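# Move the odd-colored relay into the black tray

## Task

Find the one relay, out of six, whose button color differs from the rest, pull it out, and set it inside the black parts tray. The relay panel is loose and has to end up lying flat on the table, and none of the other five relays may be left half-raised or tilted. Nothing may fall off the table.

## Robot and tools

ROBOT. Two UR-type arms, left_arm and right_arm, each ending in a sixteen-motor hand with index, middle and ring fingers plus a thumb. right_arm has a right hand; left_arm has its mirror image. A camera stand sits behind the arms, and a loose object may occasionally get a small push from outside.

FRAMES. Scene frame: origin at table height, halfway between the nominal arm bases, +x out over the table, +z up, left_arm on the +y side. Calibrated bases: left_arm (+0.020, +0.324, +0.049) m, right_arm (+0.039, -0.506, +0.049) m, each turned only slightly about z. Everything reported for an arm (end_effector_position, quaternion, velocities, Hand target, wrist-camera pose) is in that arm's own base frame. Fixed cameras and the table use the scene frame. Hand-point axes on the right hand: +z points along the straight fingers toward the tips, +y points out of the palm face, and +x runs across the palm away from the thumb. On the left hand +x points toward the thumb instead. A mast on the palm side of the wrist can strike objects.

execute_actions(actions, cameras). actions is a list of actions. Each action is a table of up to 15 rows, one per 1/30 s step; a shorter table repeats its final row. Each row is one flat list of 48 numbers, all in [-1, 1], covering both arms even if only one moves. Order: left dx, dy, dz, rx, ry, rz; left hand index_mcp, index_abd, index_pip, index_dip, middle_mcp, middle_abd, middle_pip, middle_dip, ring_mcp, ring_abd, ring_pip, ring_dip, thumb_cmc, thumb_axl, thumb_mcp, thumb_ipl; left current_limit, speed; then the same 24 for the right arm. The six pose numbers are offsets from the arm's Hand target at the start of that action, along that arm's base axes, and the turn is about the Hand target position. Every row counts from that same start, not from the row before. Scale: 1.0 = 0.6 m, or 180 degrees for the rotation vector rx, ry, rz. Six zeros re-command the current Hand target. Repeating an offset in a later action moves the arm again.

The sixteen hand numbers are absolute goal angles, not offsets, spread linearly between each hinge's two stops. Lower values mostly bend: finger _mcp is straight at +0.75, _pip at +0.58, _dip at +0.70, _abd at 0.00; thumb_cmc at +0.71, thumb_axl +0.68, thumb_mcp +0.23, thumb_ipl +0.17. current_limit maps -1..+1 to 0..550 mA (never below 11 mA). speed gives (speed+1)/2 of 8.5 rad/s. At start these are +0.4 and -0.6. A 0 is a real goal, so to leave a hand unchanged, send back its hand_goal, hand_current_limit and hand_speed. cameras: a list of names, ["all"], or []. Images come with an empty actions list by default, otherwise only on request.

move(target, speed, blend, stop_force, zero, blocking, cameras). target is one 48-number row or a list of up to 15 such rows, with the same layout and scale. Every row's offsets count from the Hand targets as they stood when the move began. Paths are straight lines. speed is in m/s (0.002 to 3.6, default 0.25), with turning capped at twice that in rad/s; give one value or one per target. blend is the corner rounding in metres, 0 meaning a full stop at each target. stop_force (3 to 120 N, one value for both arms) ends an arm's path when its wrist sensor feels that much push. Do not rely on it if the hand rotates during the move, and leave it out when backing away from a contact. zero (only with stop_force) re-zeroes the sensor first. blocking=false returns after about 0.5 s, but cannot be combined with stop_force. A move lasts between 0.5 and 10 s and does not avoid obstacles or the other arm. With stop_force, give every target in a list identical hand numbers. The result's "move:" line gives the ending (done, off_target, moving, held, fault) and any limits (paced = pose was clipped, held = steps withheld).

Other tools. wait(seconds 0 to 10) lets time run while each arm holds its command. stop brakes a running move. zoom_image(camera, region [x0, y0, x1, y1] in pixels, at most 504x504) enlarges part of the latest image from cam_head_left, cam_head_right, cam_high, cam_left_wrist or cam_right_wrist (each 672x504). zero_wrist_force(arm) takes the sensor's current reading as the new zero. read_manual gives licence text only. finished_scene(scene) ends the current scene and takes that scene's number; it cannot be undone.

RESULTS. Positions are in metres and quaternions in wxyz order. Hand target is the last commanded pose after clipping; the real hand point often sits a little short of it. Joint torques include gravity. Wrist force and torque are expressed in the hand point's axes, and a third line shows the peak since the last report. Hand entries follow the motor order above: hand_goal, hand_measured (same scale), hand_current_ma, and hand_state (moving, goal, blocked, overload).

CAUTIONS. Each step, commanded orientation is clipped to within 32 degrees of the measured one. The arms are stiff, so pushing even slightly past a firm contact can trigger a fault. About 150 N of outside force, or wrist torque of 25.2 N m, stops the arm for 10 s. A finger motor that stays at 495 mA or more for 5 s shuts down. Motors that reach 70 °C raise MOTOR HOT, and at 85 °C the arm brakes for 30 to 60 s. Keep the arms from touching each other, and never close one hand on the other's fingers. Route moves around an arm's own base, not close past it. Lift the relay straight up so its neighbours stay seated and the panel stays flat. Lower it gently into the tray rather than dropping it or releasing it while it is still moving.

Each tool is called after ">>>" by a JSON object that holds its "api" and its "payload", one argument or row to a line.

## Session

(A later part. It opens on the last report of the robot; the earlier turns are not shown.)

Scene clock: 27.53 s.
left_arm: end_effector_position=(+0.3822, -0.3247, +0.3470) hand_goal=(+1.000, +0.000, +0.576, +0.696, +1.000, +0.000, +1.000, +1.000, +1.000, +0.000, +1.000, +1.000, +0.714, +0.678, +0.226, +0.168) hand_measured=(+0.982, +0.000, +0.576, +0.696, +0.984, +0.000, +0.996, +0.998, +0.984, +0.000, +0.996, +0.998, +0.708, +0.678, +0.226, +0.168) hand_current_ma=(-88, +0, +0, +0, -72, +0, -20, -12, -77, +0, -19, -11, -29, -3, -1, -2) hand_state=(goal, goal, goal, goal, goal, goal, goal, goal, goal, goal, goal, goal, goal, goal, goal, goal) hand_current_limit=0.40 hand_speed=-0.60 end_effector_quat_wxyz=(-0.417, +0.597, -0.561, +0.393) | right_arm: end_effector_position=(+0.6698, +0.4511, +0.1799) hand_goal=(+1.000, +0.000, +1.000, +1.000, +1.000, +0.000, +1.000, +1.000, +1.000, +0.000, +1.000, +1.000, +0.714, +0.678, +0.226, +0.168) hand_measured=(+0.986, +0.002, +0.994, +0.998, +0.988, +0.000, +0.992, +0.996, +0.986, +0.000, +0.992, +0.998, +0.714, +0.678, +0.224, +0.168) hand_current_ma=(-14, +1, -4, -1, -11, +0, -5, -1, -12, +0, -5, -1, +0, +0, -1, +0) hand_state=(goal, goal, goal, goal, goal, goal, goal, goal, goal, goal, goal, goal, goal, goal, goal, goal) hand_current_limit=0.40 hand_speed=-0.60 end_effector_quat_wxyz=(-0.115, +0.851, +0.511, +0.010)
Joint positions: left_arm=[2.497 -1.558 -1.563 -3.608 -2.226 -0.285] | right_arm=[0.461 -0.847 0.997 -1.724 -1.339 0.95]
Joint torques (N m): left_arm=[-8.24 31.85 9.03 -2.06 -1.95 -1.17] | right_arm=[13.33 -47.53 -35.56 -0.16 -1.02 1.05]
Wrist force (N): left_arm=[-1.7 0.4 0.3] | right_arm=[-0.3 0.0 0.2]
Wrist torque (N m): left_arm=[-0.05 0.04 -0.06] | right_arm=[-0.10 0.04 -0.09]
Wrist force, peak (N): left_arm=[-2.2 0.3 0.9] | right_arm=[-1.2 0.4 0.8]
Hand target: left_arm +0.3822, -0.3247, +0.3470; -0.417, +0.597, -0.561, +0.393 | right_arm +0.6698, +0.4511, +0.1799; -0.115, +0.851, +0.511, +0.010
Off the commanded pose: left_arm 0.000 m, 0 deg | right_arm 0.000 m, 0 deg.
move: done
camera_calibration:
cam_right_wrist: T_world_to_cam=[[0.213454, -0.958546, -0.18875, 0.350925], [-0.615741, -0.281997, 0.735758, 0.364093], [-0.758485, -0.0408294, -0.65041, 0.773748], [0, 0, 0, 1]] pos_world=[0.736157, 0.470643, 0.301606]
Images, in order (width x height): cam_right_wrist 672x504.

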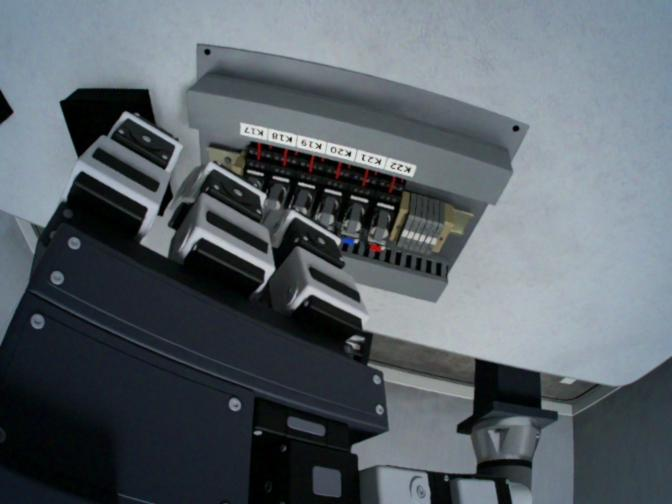

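>>> {"api": "move", "payload": {
  "target": [0,0,0,0,0,0, 1,0,0.576,0.696,1,0,1,1,1,0,1,1,0.714,0.678,0.226,0.168,0.4,-0.6, 0.03,-0.5,0.2,0,0,0, 1,0,1,1,1,0,1,1,1,0,1,1,0.714,0.678,0.226,0.168,0.4,-0.6]
}}

>>> {"api": "move", "payload": {
  "target": [0.2115,-0.075,-0.25,-0.0034,0.0555,0, 1,0,-0.2,0.36,1,0,1,1,1,0,1,1,-0.5,0.678,0,0,0.4,-0.6, 0,0,0,0,0,0, 1,0,1,1,1,0,1,1,1,0,1,1,0.714,0.678,0.226,0.168,0.4,-0.6],
  "cameras": ["all"]
}}

Scene clock: 31.43 s.
left_arm: end_effector_position=(+0.3822, -0.3247, +0.3470) hand_goal=(+1.000, +0.000, +0.576, +0.696, +1.000, +0.000, +1.000, +1.000, +1.000, +0.000, +1.000, +1.000, +0.714, +0.678, +0.226, +0.168) hand_measured=(+0.982, +0.000, +0.576, +0.696, +0.984, +0.000, +0.996, +0.998, +0.984, +0.000, +0.996, +0.998, +0.708, +0.678, +0.226, +0.168) hand_current_ma=(-88, +0, +0, +0, -72, +0, -20, -12, -77, +0, -19, -11, -29, -3, -1, -2) hand_state=(goal, goal, goal, goal, goal, goal, goal, goal, goal, goal, goal, goal, goal, goal, goal, goal) hand_current_limit=0.40 hand_speed=-0.60 end_effector_quat_wxyz=(-0.417, +0.597, -0.561, +0.393) | right_arm: end_effector_position=(+0.6878, +0.1513, +0.2998) hand_goal=(+1.000, +0.000, +1.000, +1.000, +1.000, +0.000, +1.000, +1.000, +1.000, +0.000, +1.000, +1.000, +0.714, +0.678, +0.226, +0.168) hand_measured=(+0.986, +0.002, +0.994, +0.998, +0.988, +0.000, +0.992, +0.996, +0.986, +0.000, +0.992, +0.998, +0.714, +0.678, +0.224, +0.168) hand_current_ma=(-14, +1, -4, -1, -11, +0, -5, -1, -12, +0, -5, -1, +0, +0, -1, +0) hand_state=(goal, goal, goal, goal, goal, goal, goal, goal, goal, goal, goal, goal, goal, goal, goal, goal) hand_current_limit=0.40 hand_speed=-0.60 end_effector_quat_wxyz=(-0.115, +0.851, +0.511, +0.010)
Joint positions: left_arm=[2.497 -1.558 -1.563 -3.608 -2.226 -0.285] | right_arm=[0.044 -1.179 1.188 -1.487 -1.358 0.523]
Joint torques (N m): left_arm=[-8.53 30.46 10.89 -2.27 -1.7 -1.16] | right_arm=[-12.76 -50.9 -36.96 -0.19 -1.19 -1.59]
Wrist force (N): left_arm=[-2.1 0.3 0.3] | right_arm=[-0.1 -0.2 0.5]
Wrist torque (N m): left_arm=[-0.06 0.07 -0.09] | right_arm=[-0.12 0.01 0.14]
Wrist force, peak (N): left_arm=[-2.3 0.1 0.8] | right_arm=[-1.3 0.5 -0.5]
Hand target: left_arm +0.3822, -0.3247, +0.3470; -0.417, +0.597, -0.561, +0.393 | right_arm +0.6878, +0.1511, +0.2999; -0.115, +0.851, +0.511, +0.010
Off the commanded pose: left_arm 0.000 m, 0 deg | right_arm 0.000 m, 0 deg.
move: done

Scene clock: 33.03 s.
left_arm: end_effector_position=(+0.5090, -0.3696, +0.1971) hand_goal=(+1.000, +0.000, -0.200, +0.360, +1.000, +0.000, +1.000, +1.000, +1.000, +0.000, +1.000, +1.000, -0.500, +0.678, +0.000, +0.000) hand_measured=(+0.982, +0.000, -0.198, +0.362, +0.984, +0.000, +0.996, +0.998, +0.984, +0.000, +0.996, +0.998, -0.498, +0.678, +0.002, +0.002) hand_current_ma=(-88, +0, +6, +10, -72, +0, -20, -12, -77, +0, -19, -11, +6, -3, +7, +10) hand_state=(goal, goal, goal, goal, goal, goal, goal, goal, goal, goal, goal, goal, goal, goal, goal, goal) hand_current_limit=0.40 hand_speed=-0.60 end_effector_quat_wxyz=(-0.364, +0.631, -0.593, +0.343) | right_arm: end_effector_position=(+0.6878, +0.1511, +0.2999) hand_goal=(+1.000, +0.000, +1.000, +1.000, +1.000, +0.000, +1.000, +1.000, +1.000, +0.000, +1.000, +1.000, +0.714, +0.678, +0.226, +0.168) hand_measured=(+0.986, +0.002, +0.994, +0.998, +0.988, +0.000, +0.992, +0.996, +0.986, +0.000, +0.992, +0.998, +0.714, +0.678, +0.224, +0.168) hand_current_ma=(-14, +1, -4, -1, -11, +0, -5, -1, -12, +0, -5, -1, +0, +0, -1, +0) hand_state=(goal, goal, goal, goal, goal, goal, goal, goal, goal, goal, goal, goal, goal, goal, goal, goal) hand_current_limit=0.40 hand_speed=-0.60 end_effector_quat_wxyz=(-0.115, +0.851, +0.511, +0.010)
Joint positions: left_arm=[2.619 -1.95 -1.422 -3.516 -2.068 -0.32] | right_arm=[0.043 -1.179 1.188 -1.487 -1.358 0.522]
Joint torques (N m): left_arm=[10.51 23.78 30.58 -2.5 1.15 -1.11] | right_arm=[-12.59 -51.23 -36.28 -0.21 -0.98 -1.63]
Wrist force (N): left_arm=[-2.2 0.0 1.0] | right_arm=[-0.2 -0.1 0.3]
Wrist torque (N m): left_arm=[-0.15 0.16 -0.14] | right_arm=[-0.10 0.02 0.13]
Wrist force, peak (N): left_arm=[-2.4 0.7 2.0] | right_arm=[-0.5 0.0 0.4]
Hand target: left_arm +0.5091, -0.3697, +0.1970; -0.364, +0.631, -0.593, +0.343 | right_arm +0.6878, +0.1511, +0.2999; -0.115, +0.851, +0.511, +0.010
Off the commanded pose: left_arm 0.000 m, 0 deg | right_arm 0.000 m, 0 deg.
move: done
camera_calibration:
cam_left_wrist: T_world_to_cam=[[0.233365, 0.80984, 0.538238, 0.0416013], [-0.307369, -0.463705, 0.830964, -0.224035], [0.922532, -0.359356, 0.140707, -0.504215], [0, 0, 0, 1]] pos_world=[0.386585, -0.318769, 0.23472]
cam_right_wrist: T_world_to_cam=[[0.213439, -0.958547, -0.188764, 0.0822055], [-0.615694, -0.281995, 0.735799, 0.20216], [-0.758528, -0.0408269, -0.65036, 0.853277], [0, 0, 0, 1]] pos_world=[0.754157, 0.170643, 0.421706]

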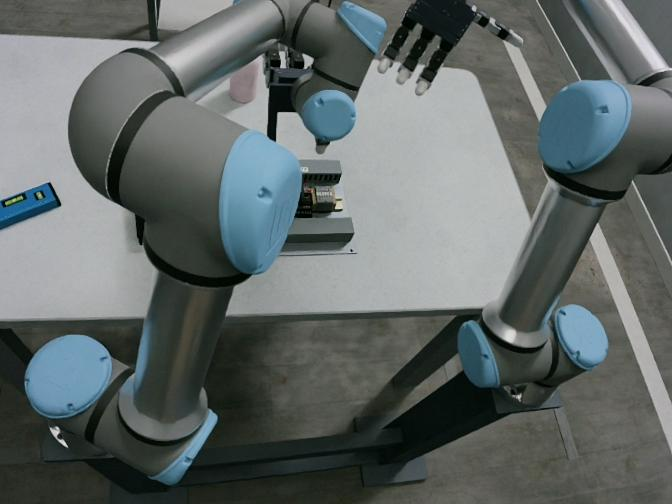

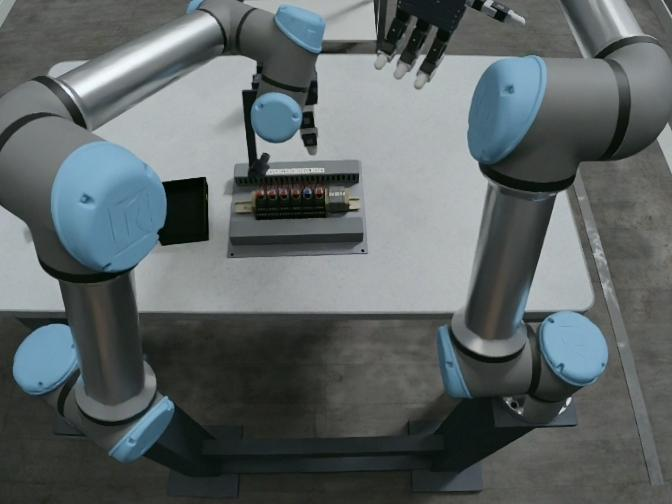

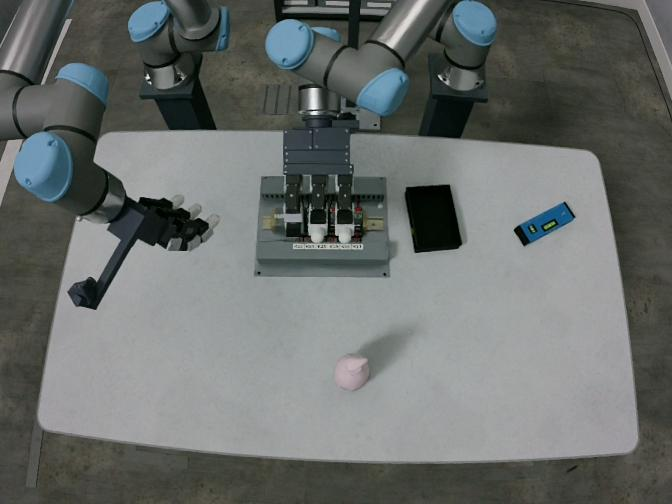

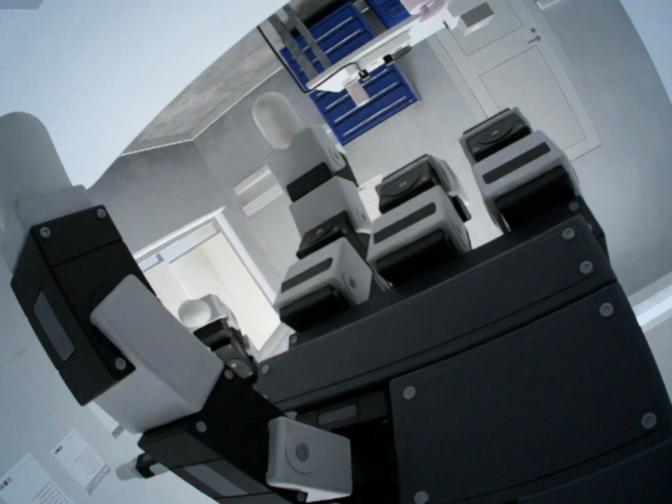

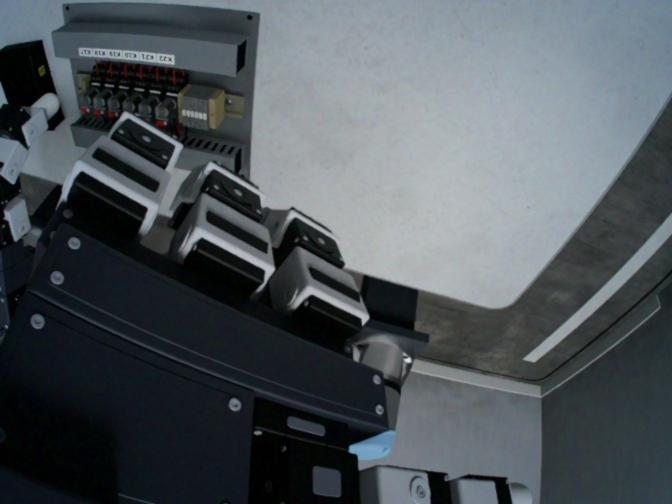

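>>> {"api": "zoom_image", "payload": {
  "camera": "cam_right_wrist",
  "region": [0, 40, 240, 200]
}}

>>> {"api": "zoom_image", "payload": {
  "camera": "cam_high",
  "region": [240, 130, 400, 290]
}}

Scaled by 2.100 from the camera's 672x504 image, which has a finer 960x720 frame.

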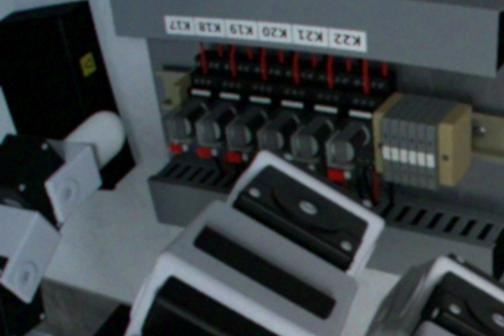

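Scaled by 3.150 from the camera's 672x504 image, which has a finer 960x720 frame.

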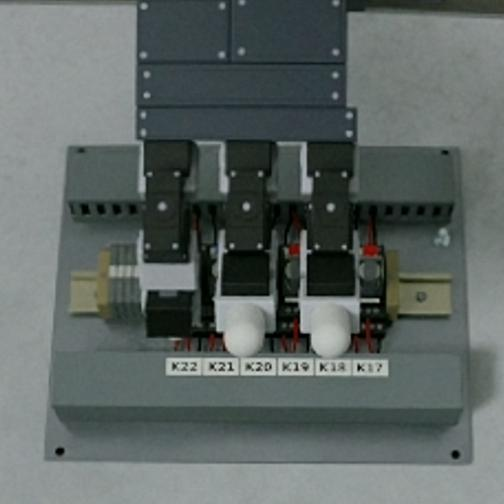

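>>> {"api": "move", "payload": {
  "target": [0,0,0,0,0,0, 1,0,-0.2,0.36,1,0,1,1,1,0,1,1,-0.5,0.678,0,0,0.4,-0.6, -0.111,0.108,-0.185,0,0,-0.281, 1,0,1,1,1,0,1,1,1,0,1,1,0.714,0.678,0.226,0.168,0.4,-0.6],
  "cameras": ["cam_right_wrist","cam_high"]
}}

Scene clock: 37.40 s.
left_arm: end_effector_position=(+0.5091, -0.3697, +0.1970) hand_goal=(+1.000, +0.000, -0.200, +0.360, +1.000, +0.000, +1.000, +1.000, +1.000, +0.000, +1.000, +1.000, -0.500, +0.678, +0.000, +0.000) hand_measured=(+0.982, +0.000, -0.198, +0.362, +0.984, +0.000, +0.996, +0.998, +0.984, +0.000, +0.996, +0.998, -0.498, +0.678, +0.002, +0.002) hand_current_ma=(-88, +0, +6, +10, -72, +0, -20, -12, -77, +0, -19, -11, +6, -3, +7, +10) hand_state=(goal, goal, goal, goal, goal, goal, goal, goal, goal, goal, goal, goal, goal, goal, goal, goal) hand_current_limit=0.40 hand_speed=-0.60 end_effector_quat_wxyz=(-0.364, +0.631, -0.593, +0.343) | right_arm: end_effector_position=(+0.6212, +0.2159, +0.1889) hand_goal=(+1.000, +0.000, +1.000, +1.000, +1.000, +0.000, +1.000, +1.000, +1.000, +0.000, +1.000, +1.000, +0.714, +0.678, +0.226, +0.168) hand_measured=(+0.986, +0.002, +0.994, +0.998, +0.988, +0.000, +0.992, +0.996, +0.986, +0.000, +0.992, +0.998, +0.714, +0.678, +0.224, +0.168) hand_current_ma=(-14, +1, -4, -1, -11, +0, -5, -1, -12, +0, -5, -1, +0, +0, -1, +0) hand_state=(goal, goal, goal, goal, goal, goal, goal, goal, goal, goal, goal, goal, goal, goal, goal, goal) hand_current_limit=0.40 hand_speed=-0.60 end_effector_quat_wxyz=(-0.100, +0.988, +0.099, +0.059)
Joint positions: left_arm=[2.619 -1.951 -1.422 -3.516 -2.067 -0.32] | right_arm=[0.193 -1.151 1.497 -2.054 -1.383 1.577]
Joint torques (N m): left_arm=[9.11 24.44 30.43 -2.6 0.73 -1.15] | right_arm=[13.58 -35.19 -14.04 -4.91 -0.98 1.06]
Wrist force (N): left_arm=[-2.3 0.2 0.9] | right_arm=[-0.5 0.4 0.0]
Wrist torque (N m): left_arm=[-0.10 0.17 -0.17] | right_arm=[-0.02 0.08 -0.12]
Wrist force, peak (N): left_arm=[-2.6 0.2 1.2] | right_arm=[-0.8 0.3 -0.2]
Hand target: left_arm +0.5091, -0.3697, +0.1970; -0.364, +0.631, -0.593, +0.343 | right_arm +0.6212, +0.2159, +0.1889; -0.100, +0.988, +0.099, +0.059
Off the commanded pose: left_arm 0.000 m, 0 deg | right_arm 0.000 m, 0 deg.
move: done
camera_calibration:
cam_right_wrist: T_world_to_cam=[[-0.604729, -0.77373, -0.188795, 0.605959], [-0.608884, 0.296343, 0.735826, 0.132022], [-0.513383, 0.559931, -0.65032, 0.451238], [0, 0, 0, 1]] pos_world=[0.678485, 0.177064, 0.310706]
Images, in order (width x height): cam_high 672x504, cam_right_wrist 672x504.

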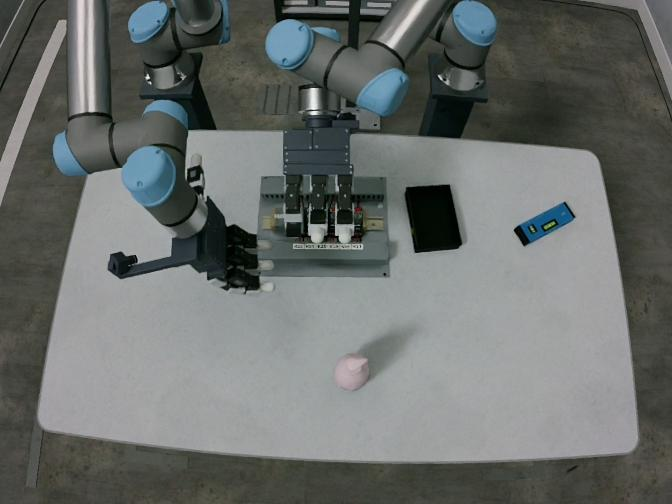

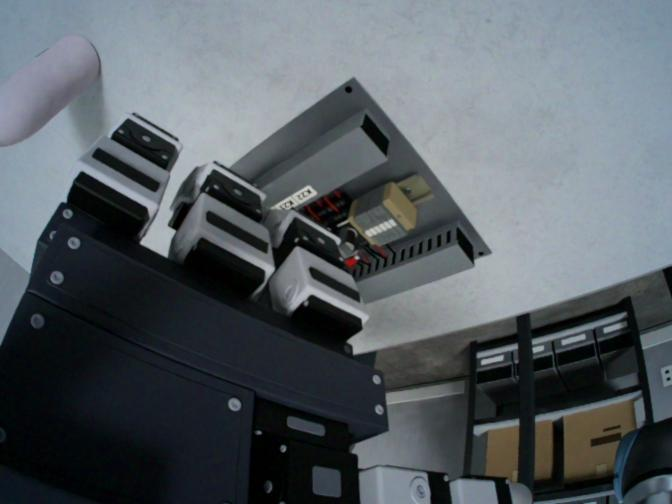

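>>> {"api": "move", "payload": {
  "target": [0,0,0,0,0,0, 1,0,-0.2,0.36,1,0,1,1,1,0,1,1,-0.5,0.678,0,0,0.4,-0.6, -0.05,0.06,0.09,0,0,0, 1,0,1,1,1,0,1,1,1,0,1,1,0.714,0.678,0.226,0.168,0.4,-0.6],
  "cameras": ["cam_right_wrist"]
}}

>>> {"api": "zoom_image", "payload": {
  "camera": "cam_right_wrist",
  "region": [260, 80, 500, 260]
}}

Scene clock: 38.83 s.
left_arm: end_effector_position=(+0.5091, -0.3697, +0.1970) hand_goal=(+1.000, +0.000, -0.200, +0.360, +1.000, +0.000, +1.000, +1.000, +1.000, +0.000, +1.000, +1.000, -0.500, +0.678, +0.000, +0.000) hand_measured=(+0.982, +0.000, -0.198, +0.362, +0.984, +0.000, +0.996, +0.998, +0.984, +0.000, +0.996, +0.998, -0.498, +0.678, +0.002, +0.002) hand_current_ma=(-88, +0, +6, +10, -72, +0, -20, -12, -77, +0, -19, -11, +6, -3, +7, +10) hand_state=(goal, goal, goal, goal, goal, goal, goal, goal, goal, goal, goal, goal, goal, goal, goal, goal) hand_current_limit=0.40 hand_speed=-0.60 end_effector_quat_wxyz=(-0.364, +0.631, -0.593, +0.343) | right_arm: end_effector_position=(+0.5913, +0.2518, +0.2427) hand_goal=(+1.000, +0.000, +1.000, +1.000, +1.000, +0.000, +1.000, +1.000, +1.000, +0.000, +1.000, +1.000, +0.714, +0.678, +0.226, +0.168) hand_measured=(+0.986, +0.002, +0.994, +0.998, +0.988, +0.000, +0.992, +0.996, +0.986, +0.000, +0.992, +0.998, +0.714, +0.678, +0.224, +0.168) hand_current_ma=(-14, +1, -4, -1, -11, +0, -5, -1, -12, +0, -5, -1, +0, +0, -1, +0) hand_state=(goal, goal, goal, goal, goal, goal, goal, goal, goal, goal, goal, goal, goal, goal, goal, goal) hand_current_limit=0.40 hand_speed=-0.60 end_effector_quat_wxyz=(-0.100, +0.988, +0.099, +0.059)
Joint positions: left_arm=[2.619 -1.951 -1.422 -3.516 -2.067 -0.32] | right_arm=[0.259 -1.214 1.447 -1.953 -1.392 1.644]
Joint torques (N m): left_arm=[8.56 24.29 31.11 -2.52 0.42 -1.18] | right_arm=[12.93 -47.96 -37.01 -0.73 -1.05 1.18]
Wrist force (N): left_arm=[-2.2 0.0 0.9] | right_arm=[-0.6 0.1 0.1]
Wrist torque (N m): left_arm=[-0.13 0.16 -0.15] | right_arm=[-0.07 0.08 -0.11]
Wrist force, peak (N): left_arm=[-2.6 0.1 1.1] | right_arm=[-0.4 1.0 0.8]
Hand target: left_arm +0.5091, -0.3697, +0.1970; -0.364, +0.631, -0.593, +0.343 | right_arm +0.5912, +0.2519, +0.2429; -0.100, +0.988, +0.099, +0.059
Off the commanded pose: left_arm 0.000 m, 0 deg | right_arm 0.000 m, 0 deg.
move: done
camera_calibration:
cam_right_wrist: T_world_to_cam=[[-0.604943, -0.773547, -0.188864, 0.625875], [-0.608873, 0.296522, 0.735764, 0.0635058], [-0.513145, 0.56009, -0.65037, 0.450553], [0, 0, 0, 1]] pos_world=[0.648485, 0.212963, 0.364506]
Images, in order (width x height): cam_right_wrist 672x504.

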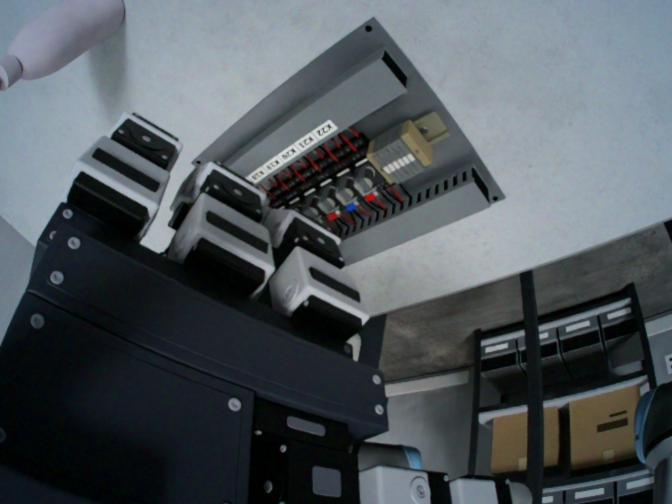

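Scaled by 2.100 from the camera's 672x504 image, which has a finer 960x720 frame.

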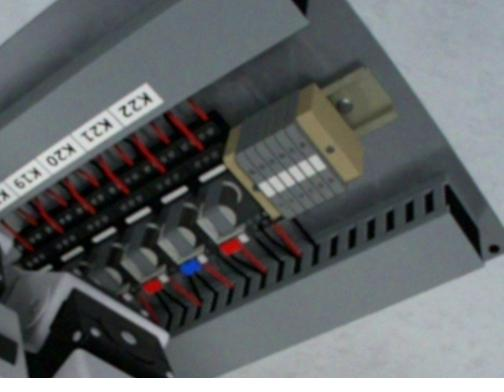

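>>> {"api": "zoom_image", "payload": {
  "camera": "cam_right_wrist",
  "region": [300, 140, 420, 230]
}}

Scaled by 4.200 from the camera's 672x504 image, which has a finer 960x720 frame.

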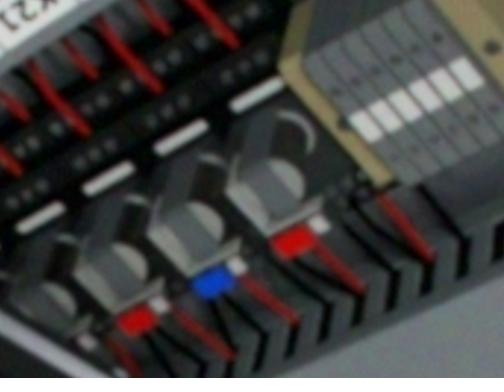

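>>> {"api": "move", "payload": {
  "target": [0,0,-0.1,0,0,0, 1,0,-0.2,0.36,1,0,1,1,1,0,1,1,-0.5,0.678,0,0,0.4,-0.6, 0,0,0,0,0,0, 1,0,1,1,1,0,1,1,1,0,1,1,0.714,0.678,0.226,0.168,0.4,-0.6],
  "cameras": ["cam_right_wrist","cam_high","cam_left_wrist","cam_head_right"]
}}

>>> {"api": "zoom_image", "payload": {
  "camera": "cam_right_wrist",
  "region": [240, 80, 480, 260]
}}

>>> {"api": "zoom_image", "payload": {
  "camera": "cam_high",
  "region": [240, 130, 400, 290]
}}

Scene clock: 42.23 s.
left_arm: end_effector_position=(+0.5091, -0.3697, +0.1371) hand_goal=(+1.000, +0.000, -0.200, +0.360, +1.000, +0.000, +1.000, +1.000, +1.000, +0.000, +1.000, +1.000, -0.500, +0.678, +0.000, +0.000) hand_measured=(+1.000, -0.008, -0.198, +0.362, +0.984, +0.000, +0.996, +0.998, +0.984, +0.000, +0.996, +0.998, -0.498, +0.678, +0.002, +0.002) hand_current_ma=(-3, -34, +5, +10, -72, +0, -20, -12, -77, +0, -19, -11, +6, -3, +7, +10) hand_state=(goal, goal, goal, goal, goal, goal, goal, goal, goal, goal, goal, goal, goal, goal, goal, goal) hand_current_limit=0.40 hand_speed=-0.60 end_effector_quat_wxyz=(-0.364, +0.631, -0.593, +0.343) | right_arm: end_effector_position=(+0.5912, +0.2519, +0.2429) hand_goal=(+1.000, +0.000, +1.000, +1.000, +1.000, +0.000, +1.000, +1.000, +1.000, +0.000, +1.000, +1.000, +0.714, +0.678, +0.226, +0.168) hand_measured=(+0.970, +0.004, +0.988, +0.994, +0.986, +0.000, +0.992, +0.996, +0.986, +0.000, +0.992, +0.998, +0.714, +0.678, +0.224, +0.168) hand_current_ma=(-42, +2, -10, -3, -13, +0, -5, -2, -12, +0, -5, -1, +0, +0, -1, +0) hand_state=(blocked, goal, goal, goal, goal, goal, goal, goal, goal, goal, goal, goal, goal, goal, goal, goal) hand_current_limit=0.40 hand_speed=-0.60 end_effector_quat_wxyz=(-0.100, +0.988, +0.099, +0.059)
Joint positions: left_arm=[2.619 -1.993 -1.521 -3.375 -2.067 -0.32] | right_arm=[0.259 -1.214 1.447 -1.953 -1.392 1.644]
Joint torques (N m): left_arm=[3.12 24.7 7.05 2.66 1.32 1.68] | right_arm=[12.77 -48.44 -36.16 -2.08 2.25 1.08]
Wrist force (N): left_arm=[-3.4 -0.5 0.8] | right_arm=[-0.7 1.0 0.5]
Wrist torque (N m): left_arm=[-0.07 0.12 -0.43] | right_arm=[-0.25 0.02 -0.18]
Wrist force, peak (N): left_arm=[-4.0 -1.2 -0.4] | right_arm=[-0.5 1.8 1.6]
Hand target: left_arm +0.5091, -0.3697, +0.1370; -0.364, +0.631, -0.593, +0.343 | right_arm +0.5912, +0.2519, +0.2429; -0.100, +0.988, +0.099, +0.059
Off the commanded pose: left_arm 0.000 m, 0 deg | right_arm 0.000 m, 0 deg.
move: done
camera_calibration:
cam_left_wrist: T_world_to_cam=[[0.23347, 0.809809, 0.538239, 0.0739024], [-0.307213, -0.463751, 0.830996, -0.174274], [0.922557, -0.359367, 0.140512, -0.495881], [0, 0, 0, 1]] pos_world=[0.386685, -0.318869, 0.174721]
cam_right_wrist: T_world_to_cam=[[-0.604951, -0.773566, -0.188757, 0.625901], [-0.608841, 0.296599, 0.73576, 0.0632327], [-0.513174, 0.560022, -0.650407, 0.450622], [0, 0, 0, 1]] pos_world=[0.648385, 0.213063, 0.364706]
Images, in order (width x height): cam_head_right 672x504, cam_high 672x504, cam_left_wrist 672x504, cam_right_wrist 672x504.

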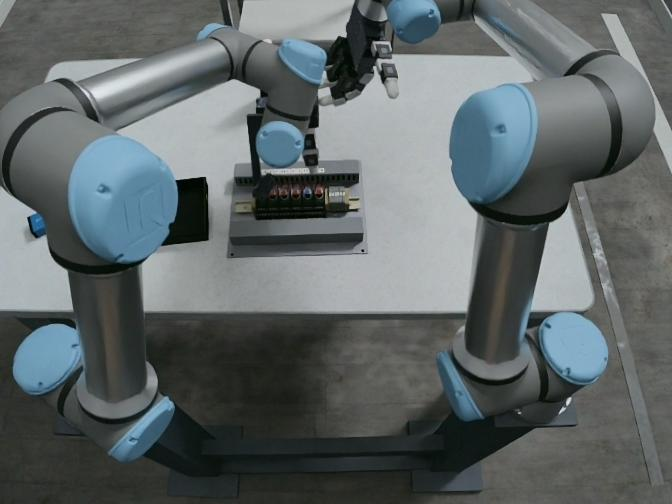

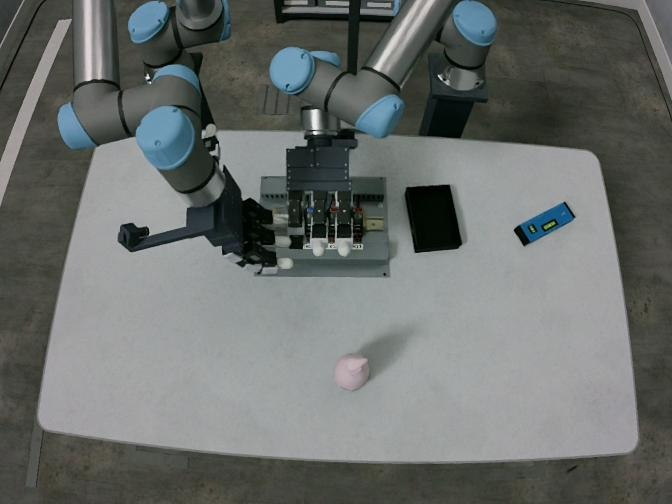

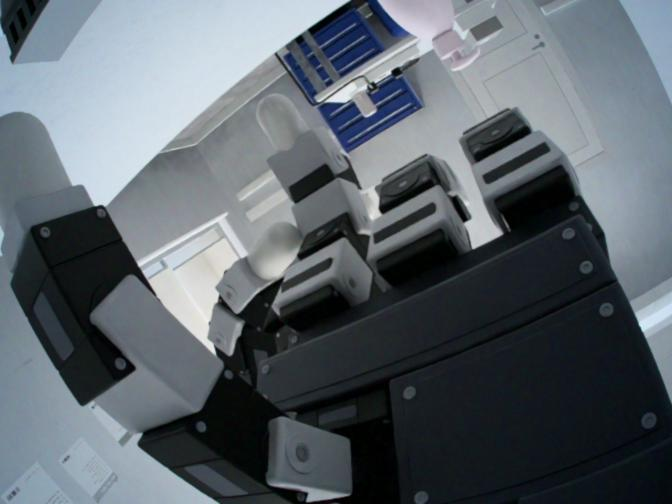

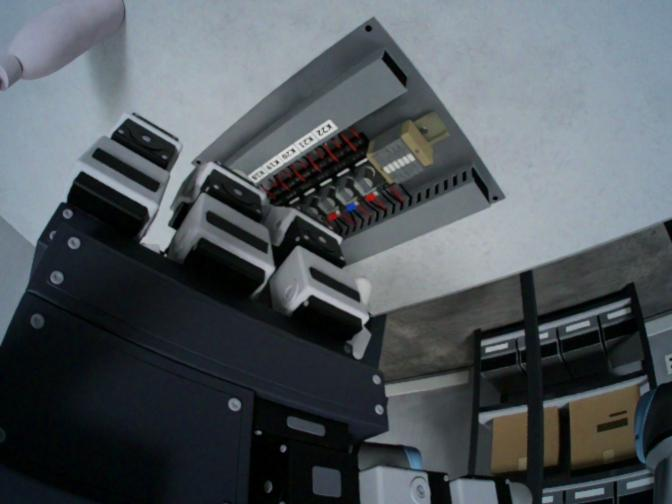

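Scaled by 2.100 from the camera's 672x504 image, which has a finer 960x720 frame.

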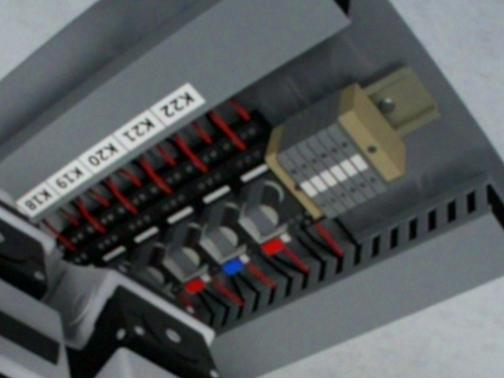

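Scaled by 3.150 from the camera's 672x504 image, which has a finer 960x720 frame.

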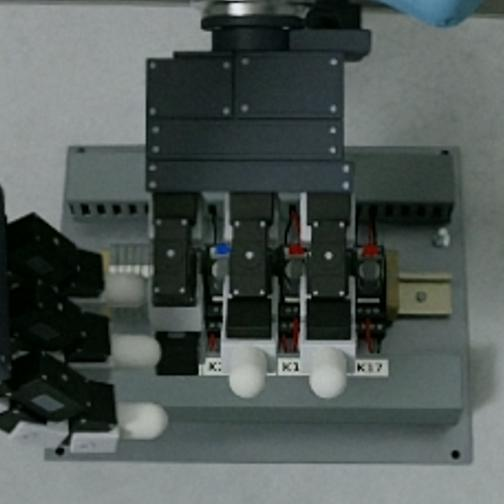

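>>> {"api": "move", "payload": {
  "target": [0,0,0,0,0,0, 1,0,-0.2,0.36,1,0,1,1,1,0,1,1,-0.5,0.678,0,0,0.4,-0.6, 0.05,-0.13,0.05,0,0,0, 1,0,1,1,1,0,1,1,1,0,1,1,0.714,0.678,0.226,0.168,0.4,-0.6],
  "cameras": ["cam_right_wrist","cam_high"],
  "speed": 0.15
}}

Scene clock: 56.27 s.
left_arm: end_effector_position=(+0.5091, -0.3697, +0.1370) hand_goal=(+1.000, +0.000, -0.200, +0.360, +1.000, +0.000, +1.000, +1.000, +1.000, +0.000, +1.000, +1.000, -0.500, +0.678, +0.000, +0.000) hand_measured=(+0.994, -0.004, -0.198, +0.362, +0.984, +0.000, +0.996, +0.998, +0.984, +0.000, +0.996, +0.998, -0.498, +0.678, +0.002, +0.002) hand_current_ma=(-31, -12, +5, +10, -72, +0, -20, -12, -77, +0, -19, -11, +6, -3, +7, +10) hand_state=(goal, goal, goal, goal, goal, goal, goal, goal, goal, goal, goal, goal, goal, goal, goal, goal) hand_current_limit=0.40 hand_speed=-0.60 end_effector_quat_wxyz=(-0.364, +0.631, -0.593, +0.343) | right_arm: end_effector_position=(+0.6211, +0.1741, +0.2728) hand_goal=(+1.000, +0.000, +1.000, +1.000, +1.000, +0.000, +1.000, +1.000, +1.000, +0.000, +1.000, +1.000, +0.714, +0.678, +0.226, +0.168) hand_measured=(+0.984, +0.004, +0.994, +0.996, +0.986, +0.000, +0.992, +0.996, +0.986, +0.000, +0.992, +0.998, +0.714, +0.678, +0.224, +0.168) hand_current_ma=(-17, +1, -4, -2, -12, +0, -5, -2, -12, +0, -5, -1, +0, +0, -1, +0) hand_state=(goal, goal, goal, goal, goal, goal, goal, goal, goal, goal, goal, goal, goal, goal, goal, goal) hand_current_limit=0.40 hand_speed=-0.60 end_effector_quat_wxyz=(-0.100, +0.988, +0.099, +0.059)
Joint positions: left_arm=[2.619 -1.993 -1.521 -3.375 -2.067 -0.32] | right_arm=[0.128 -1.237 1.394 -1.853 -1.374 1.512]
Joint torques (N m): left_arm=[1.84 27.84 7.88 2.42 -1.41 1.67] | right_arm=[-12.7 -32.86 -36.61 -0.62 1.96 -1.74]
Wrist force (N): left_arm=[-2.5 0.1 1.1] | right_arm=[-0.3 0.1 0.4]
Wrist torque (N m): left_arm=[-0.12 0.19 -0.35] | right_arm=[-0.08 0.04 0.12]
Wrist force, peak (N): left_arm=[-3.5 -0.6 0.8] | right_arm=[-1.1 1.3 0.6]
Hand target: left_arm +0.5091, -0.3697, +0.1370; -0.364, +0.631, -0.593, +0.343 | right_arm +0.6212, +0.1739, +0.2729; -0.100, +0.988, +0.099, +0.059
Off the commanded pose: left_arm 0.000 m, 0 deg | right_arm 0.000 m, 0 deg.
move: done
camera_calibration:
cam_right_wrist: T_world_to_cam=[[-0.604963, -0.773524, -0.188893, 0.589505], [-0.608943, 0.296596, 0.735676, 0.0826155], [-0.513038, 0.560082, -0.650461, 0.528904], [0, 0, 0, 1]] pos_world=[0.678285, 0.135263, 0.394607]
Images, in order (width x height): cam_high 672x504, cam_right_wrist 672x504.

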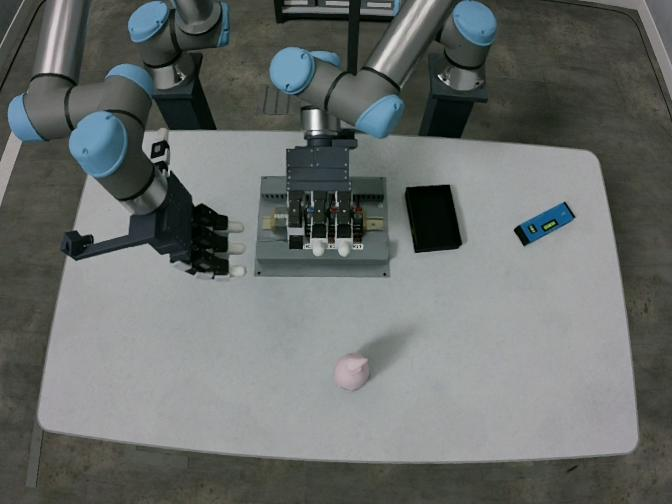

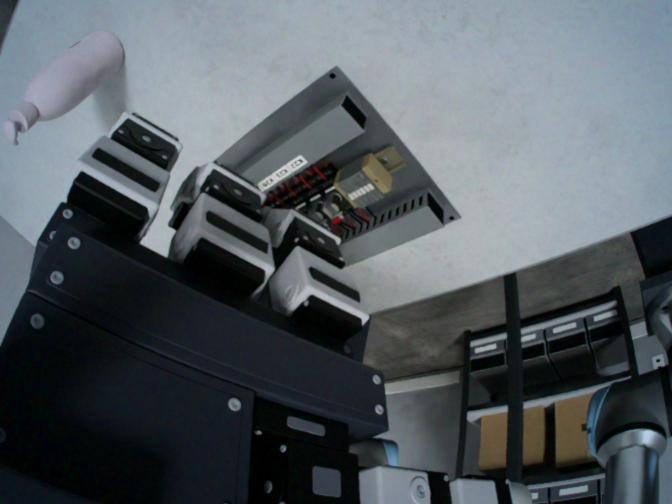

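>>> {"api": "move", "payload": {
  "target": [-0.0417,0.0367,-0.0667,0,0,0, 1,0,-0.2,0.36,1,0,1,1,1,0,1,1,-0.5,0.678,0,0,0.4,-0.6, 0,0,0,0,0,0, 1,0,1,1,1,0,1,1,1,0,1,1,0.714,0.678,0.226,0.168,0.4,-0.6],
  "cameras": ["all"],
  "speed": 0.1
}}

>>> {"api": "zoom_image", "payload": {
  "camera": "cam_high",
  "region": [240, 130, 400, 290]
}}

>>> {"api": "zoom_image", "payload": {
  "camera": "cam_left_wrist",
  "region": [0, 0, 340, 250]
}}

Scene clock: 58.67 s.
left_arm: end_effector_position=(+0.4841, -0.3477, +0.0971) hand_goal=(+1.000, +0.000, -0.200, +0.360, +1.000, +0.000, +1.000, +1.000, +1.000, +0.000, +1.000, +1.000, -0.500, +0.678, +0.000, +0.000) hand_measured=(+0.992, -0.004, -0.198, +0.362, +0.984, +0.000, +0.996, +0.998, +0.984, +0.000, +0.996, +0.998, -0.498, +0.678, +0.002, +0.002) hand_current_ma=(-33, -12, +5, +10, -72, +0, -20, -12, -77, +0, -19, -11, +5, -3, +7, +10) hand_state=(goal, goal, goal, goal, goal, goal, goal, goal, goal, goal, goal, goal, goal, goal, goal, goal) hand_current_limit=0.40 hand_speed=-0.60 end_effector_quat_wxyz=(-0.364, +0.631, -0.593, +0.343) | right_arm: end_effector_position=(+0.6212, +0.1739, +0.2729) hand_goal=(+1.000, +0.000, +1.000, +1.000, +1.000, +0.000, +1.000, +1.000, +1.000, +0.000, +1.000, +1.000, +0.714, +0.678, +0.226, +0.168) hand_measured=(+0.984, +0.004, +0.994, +0.996, +0.986, +0.000, +0.992, +0.996, +0.986, +0.000, +0.992, +0.998, +0.714, +0.678, +0.224, +0.168) hand_current_ma=(-17, +1, -4, -2, -12, +0, -5, -2, -12, +0, -5, -1, +0, +0, -1, +0) hand_state=(goal, goal, goal, goal, goal, goal, goal, goal, goal, goal, goal, goal, goal, goal, goal, goal) hand_current_limit=0.40 hand_speed=-0.60 end_effector_quat_wxyz=(-0.100, +0.988, +0.099, +0.059)
Joint positions: left_arm=[2.634 -1.958 -1.684 -3.242 -2.055 -0.311] | right_arm=[0.127 -1.237 1.394 -1.852 -1.374 1.512]
Joint torques (N m): left_arm=[9.44 45.42 5.77 2.52 1.02 1.54] | right_arm=[-12.96 -32.88 -35.73 -0.52 1.92 -1.65]
Wrist force (N): left_arm=[-2.0 0.4 0.8] | right_arm=[-0.5 0.0 0.4]
Wrist torque (N m): left_arm=[-0.07 0.13 -0.33] | right_arm=[-0.10 0.07 0.10]
Wrist force, peak (N): left_arm=[-2.7 0.9 0.9] | right_arm=[-0.6 0.3 0.4]
Hand target: left_arm +0.4841, -0.3476, +0.0970; -0.364, +0.631, -0.593, +0.343 | right_arm +0.6212, +0.1739, +0.2729; -0.100, +0.988, +0.099, +0.059
Off the commanded pose: left_arm 0.000 m, 0 deg | right_arm 0.000 m, 0 deg.
move: done
camera_calibration:
cam_left_wrist: T_world_to_cam=[[0.23347, 0.809809, 0.538239, 0.0834296], [-0.307213, -0.463751, 0.830996, -0.138481], [0.922557, -0.359367, 0.140512, -0.459382], [0, 0, 0, 1]] pos_world=[0.361785, -0.296869, 0.134721]
cam_right_wrist: T_world_to_cam=[[-0.604904, -0.773589, -0.188814, 0.589367], [-0.608888, 0.29654, 0.735745, 0.0826055], [-0.513174, 0.560021, -0.650407, 0.529211], [0, 0, 0, 1]] pos_world=[0.678385, 0.135063, 0.394706]

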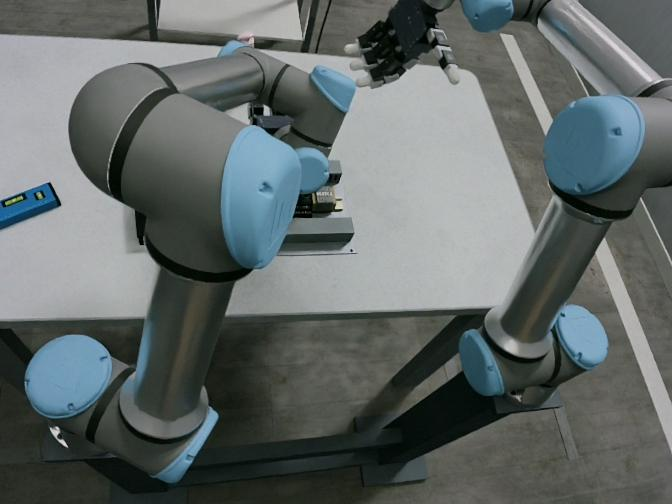

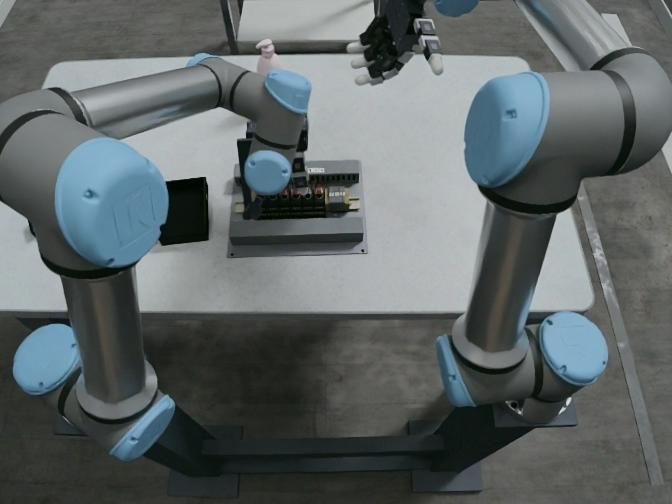

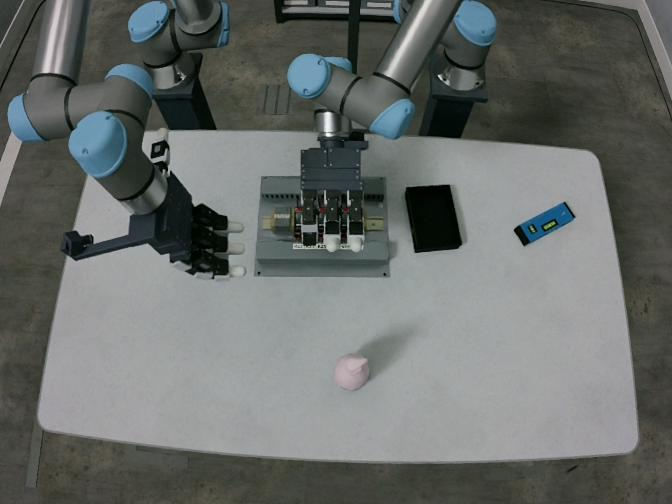

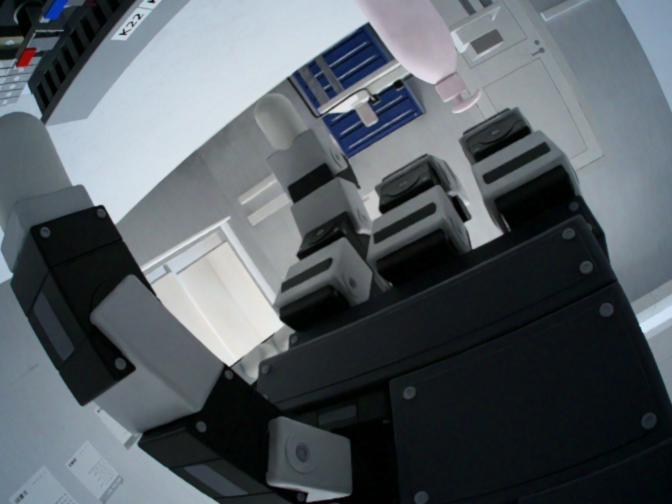

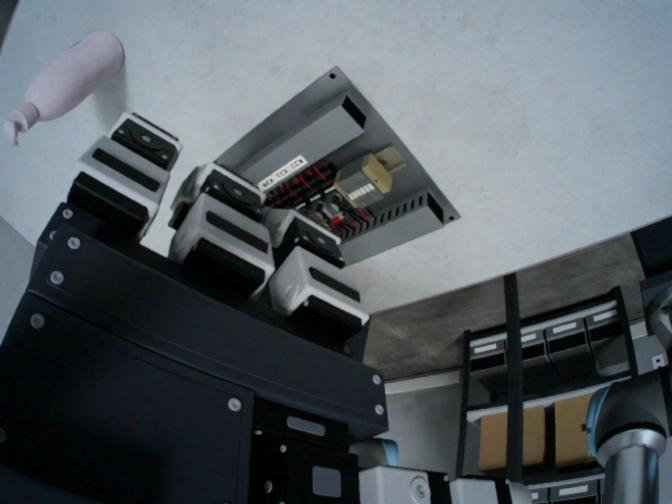

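Scaled by 3.150 from the camera's 672x504 image, which has a finer 960x720 frame.

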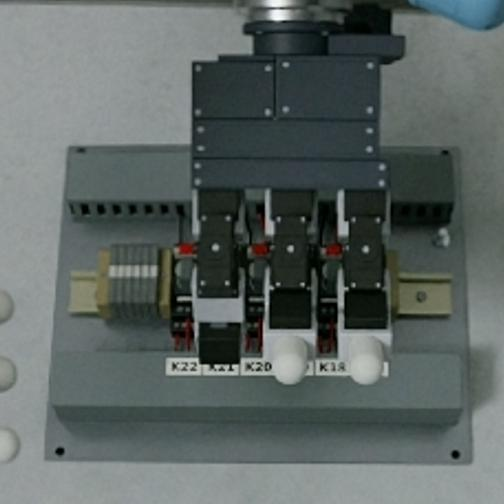

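Scaled by 1.482 from the camera's 672x504 image, which has a finer 960x720 frame.

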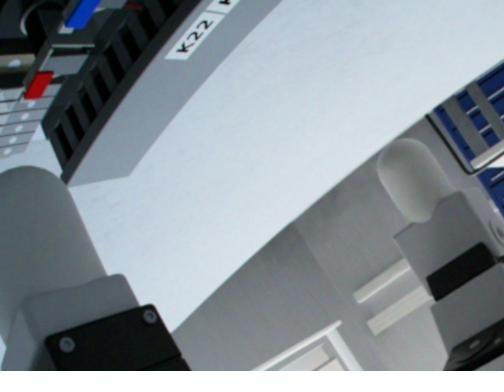

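>>> {"api": "move", "payload": {
  "target": [0,0,-0.05,0,0,0, 1,0,-0.2,0.36,1,0,1,1,1,0,1,1,-0.5,0.678,0,0,0.4,-0.6, 0,0,0,0,0,0, 1,0,1,1,1,0,1,1,1,0,1,1,0.714,0.678,0.226,0.168,0.4,-0.6],
  "cameras": ["cam_left_wrist"],
  "speed": 0.1
}}

>>> {"api": "zoom_image", "payload": {
  "camera": "cam_left_wrist",
  "region": [0, 0, 340, 250]
}}

Scene clock: 60.00 s.
left_arm: end_effector_position=(+0.4841, -0.3476, +0.0672) hand_goal=(+1.000, +0.000, -0.200, +0.360, +1.000, +0.000, +1.000, +1.000, +1.000, +0.000, +1.000, +1.000, -0.500, +0.678, +0.000, +0.000) hand_measured=(+0.992, -0.004, -0.198, +0.362, +0.984, +0.000, +0.996, +0.998, +0.984, +0.000, +0.996, +0.998, -0.498, +0.678, +0.002, +0.002) hand_current_ma=(-33, -12, +5, +10, -72, +0, -20, -12, -77, +0, -19, -11, +5, -3, +7, +10) hand_state=(goal, goal, goal, goal, goal, goal, goal, goal, goal, goal, goal, goal, goal, goal, goal, goal) hand_current_limit=0.40 hand_speed=-0.60 end_effector_quat_wxyz=(-0.364, +0.631, -0.593, +0.343) | right_arm: end_effector_position=(+0.6212, +0.1739, +0.2729) hand_goal=(+1.000, +0.000, +1.000, +1.000, +1.000, +0.000, +1.000, +1.000, +1.000, +0.000, +1.000, +1.000, +0.714, +0.678, +0.226, +0.168) hand_measured=(+0.984, +0.004, +0.994, +0.996, +0.986, +0.000, +0.992, +0.996, +0.986, +0.000, +0.992, +0.998, +0.714, +0.678, +0.224, +0.168) hand_current_ma=(-17, +1, -4, -2, -12, +0, -5, -2, -12, +0, -5, -1, +0, +0, -1, +0) hand_state=(goal, goal, goal, goal, goal, goal, goal, goal, goal, goal, goal, goal, goal, goal, goal, goal) hand_current_limit=0.40 hand_speed=-0.60 end_effector_quat_wxyz=(-0.100, +0.988, +0.099, +0.059)
Joint positions: left_arm=[2.634 -1.994 -1.719 -3.171 -2.055 -0.311] | right_arm=[0.127 -1.237 1.394 -1.852 -1.374 1.512]
Joint torques (N m): left_arm=[9.64 22.99 4.84 2.6 0.13 1.45] | right_arm=[-12.84 -33.06 -36.46 -0.53 1.92 -1.57]
Wrist force (N): left_arm=[-2.1 0.1 0.8] | right_arm=[-0.5 0.4 0.4]
Wrist torque (N m): left_arm=[-0.10 0.16 -0.33] | right_arm=[-0.06 0.06 0.10]
Wrist force, peak (N): left_arm=[-2.7 0.1 0.9] | right_arm=[-0.6 0.0 0.6]
Hand target: left_arm +0.4841, -0.3476, +0.0670; -0.364, +0.631, -0.593, +0.343 | right_arm +0.6212, +0.1739, +0.2729; -0.100, +0.988, +0.099, +0.059
Off the commanded pose: left_arm 0.000 m, 0 deg | right_arm 0.000 m, 0 deg.
move: done
camera_calibration:
cam_left_wrist: T_world_to_cam=[[0.233496, 0.809846, 0.538172, 0.0996085], [-0.307195, -0.463685, 0.83104, -0.113574], [0.922557, -0.359368, 0.140512, -0.455075], [0, 0, 0, 1]] pos_world=[0.361685, -0.296869, 0.104721]
Images, in order (width x height): cam_left_wrist 672x504.

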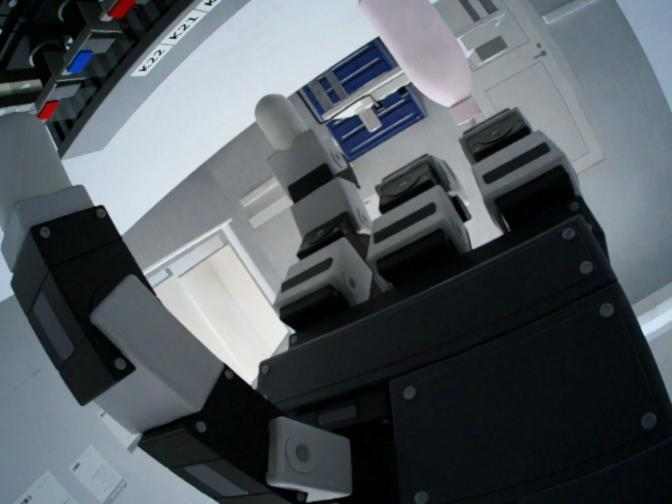

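Scaled by 1.482 from the camera's 672x504 image, which has a finer 960x720 frame.

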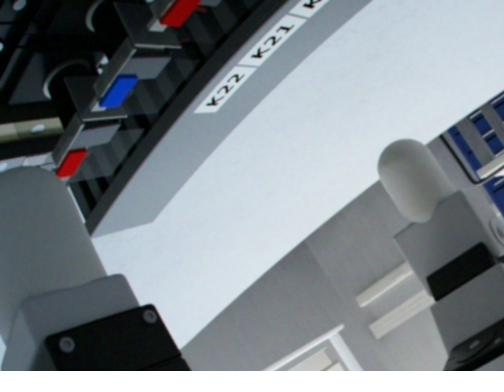

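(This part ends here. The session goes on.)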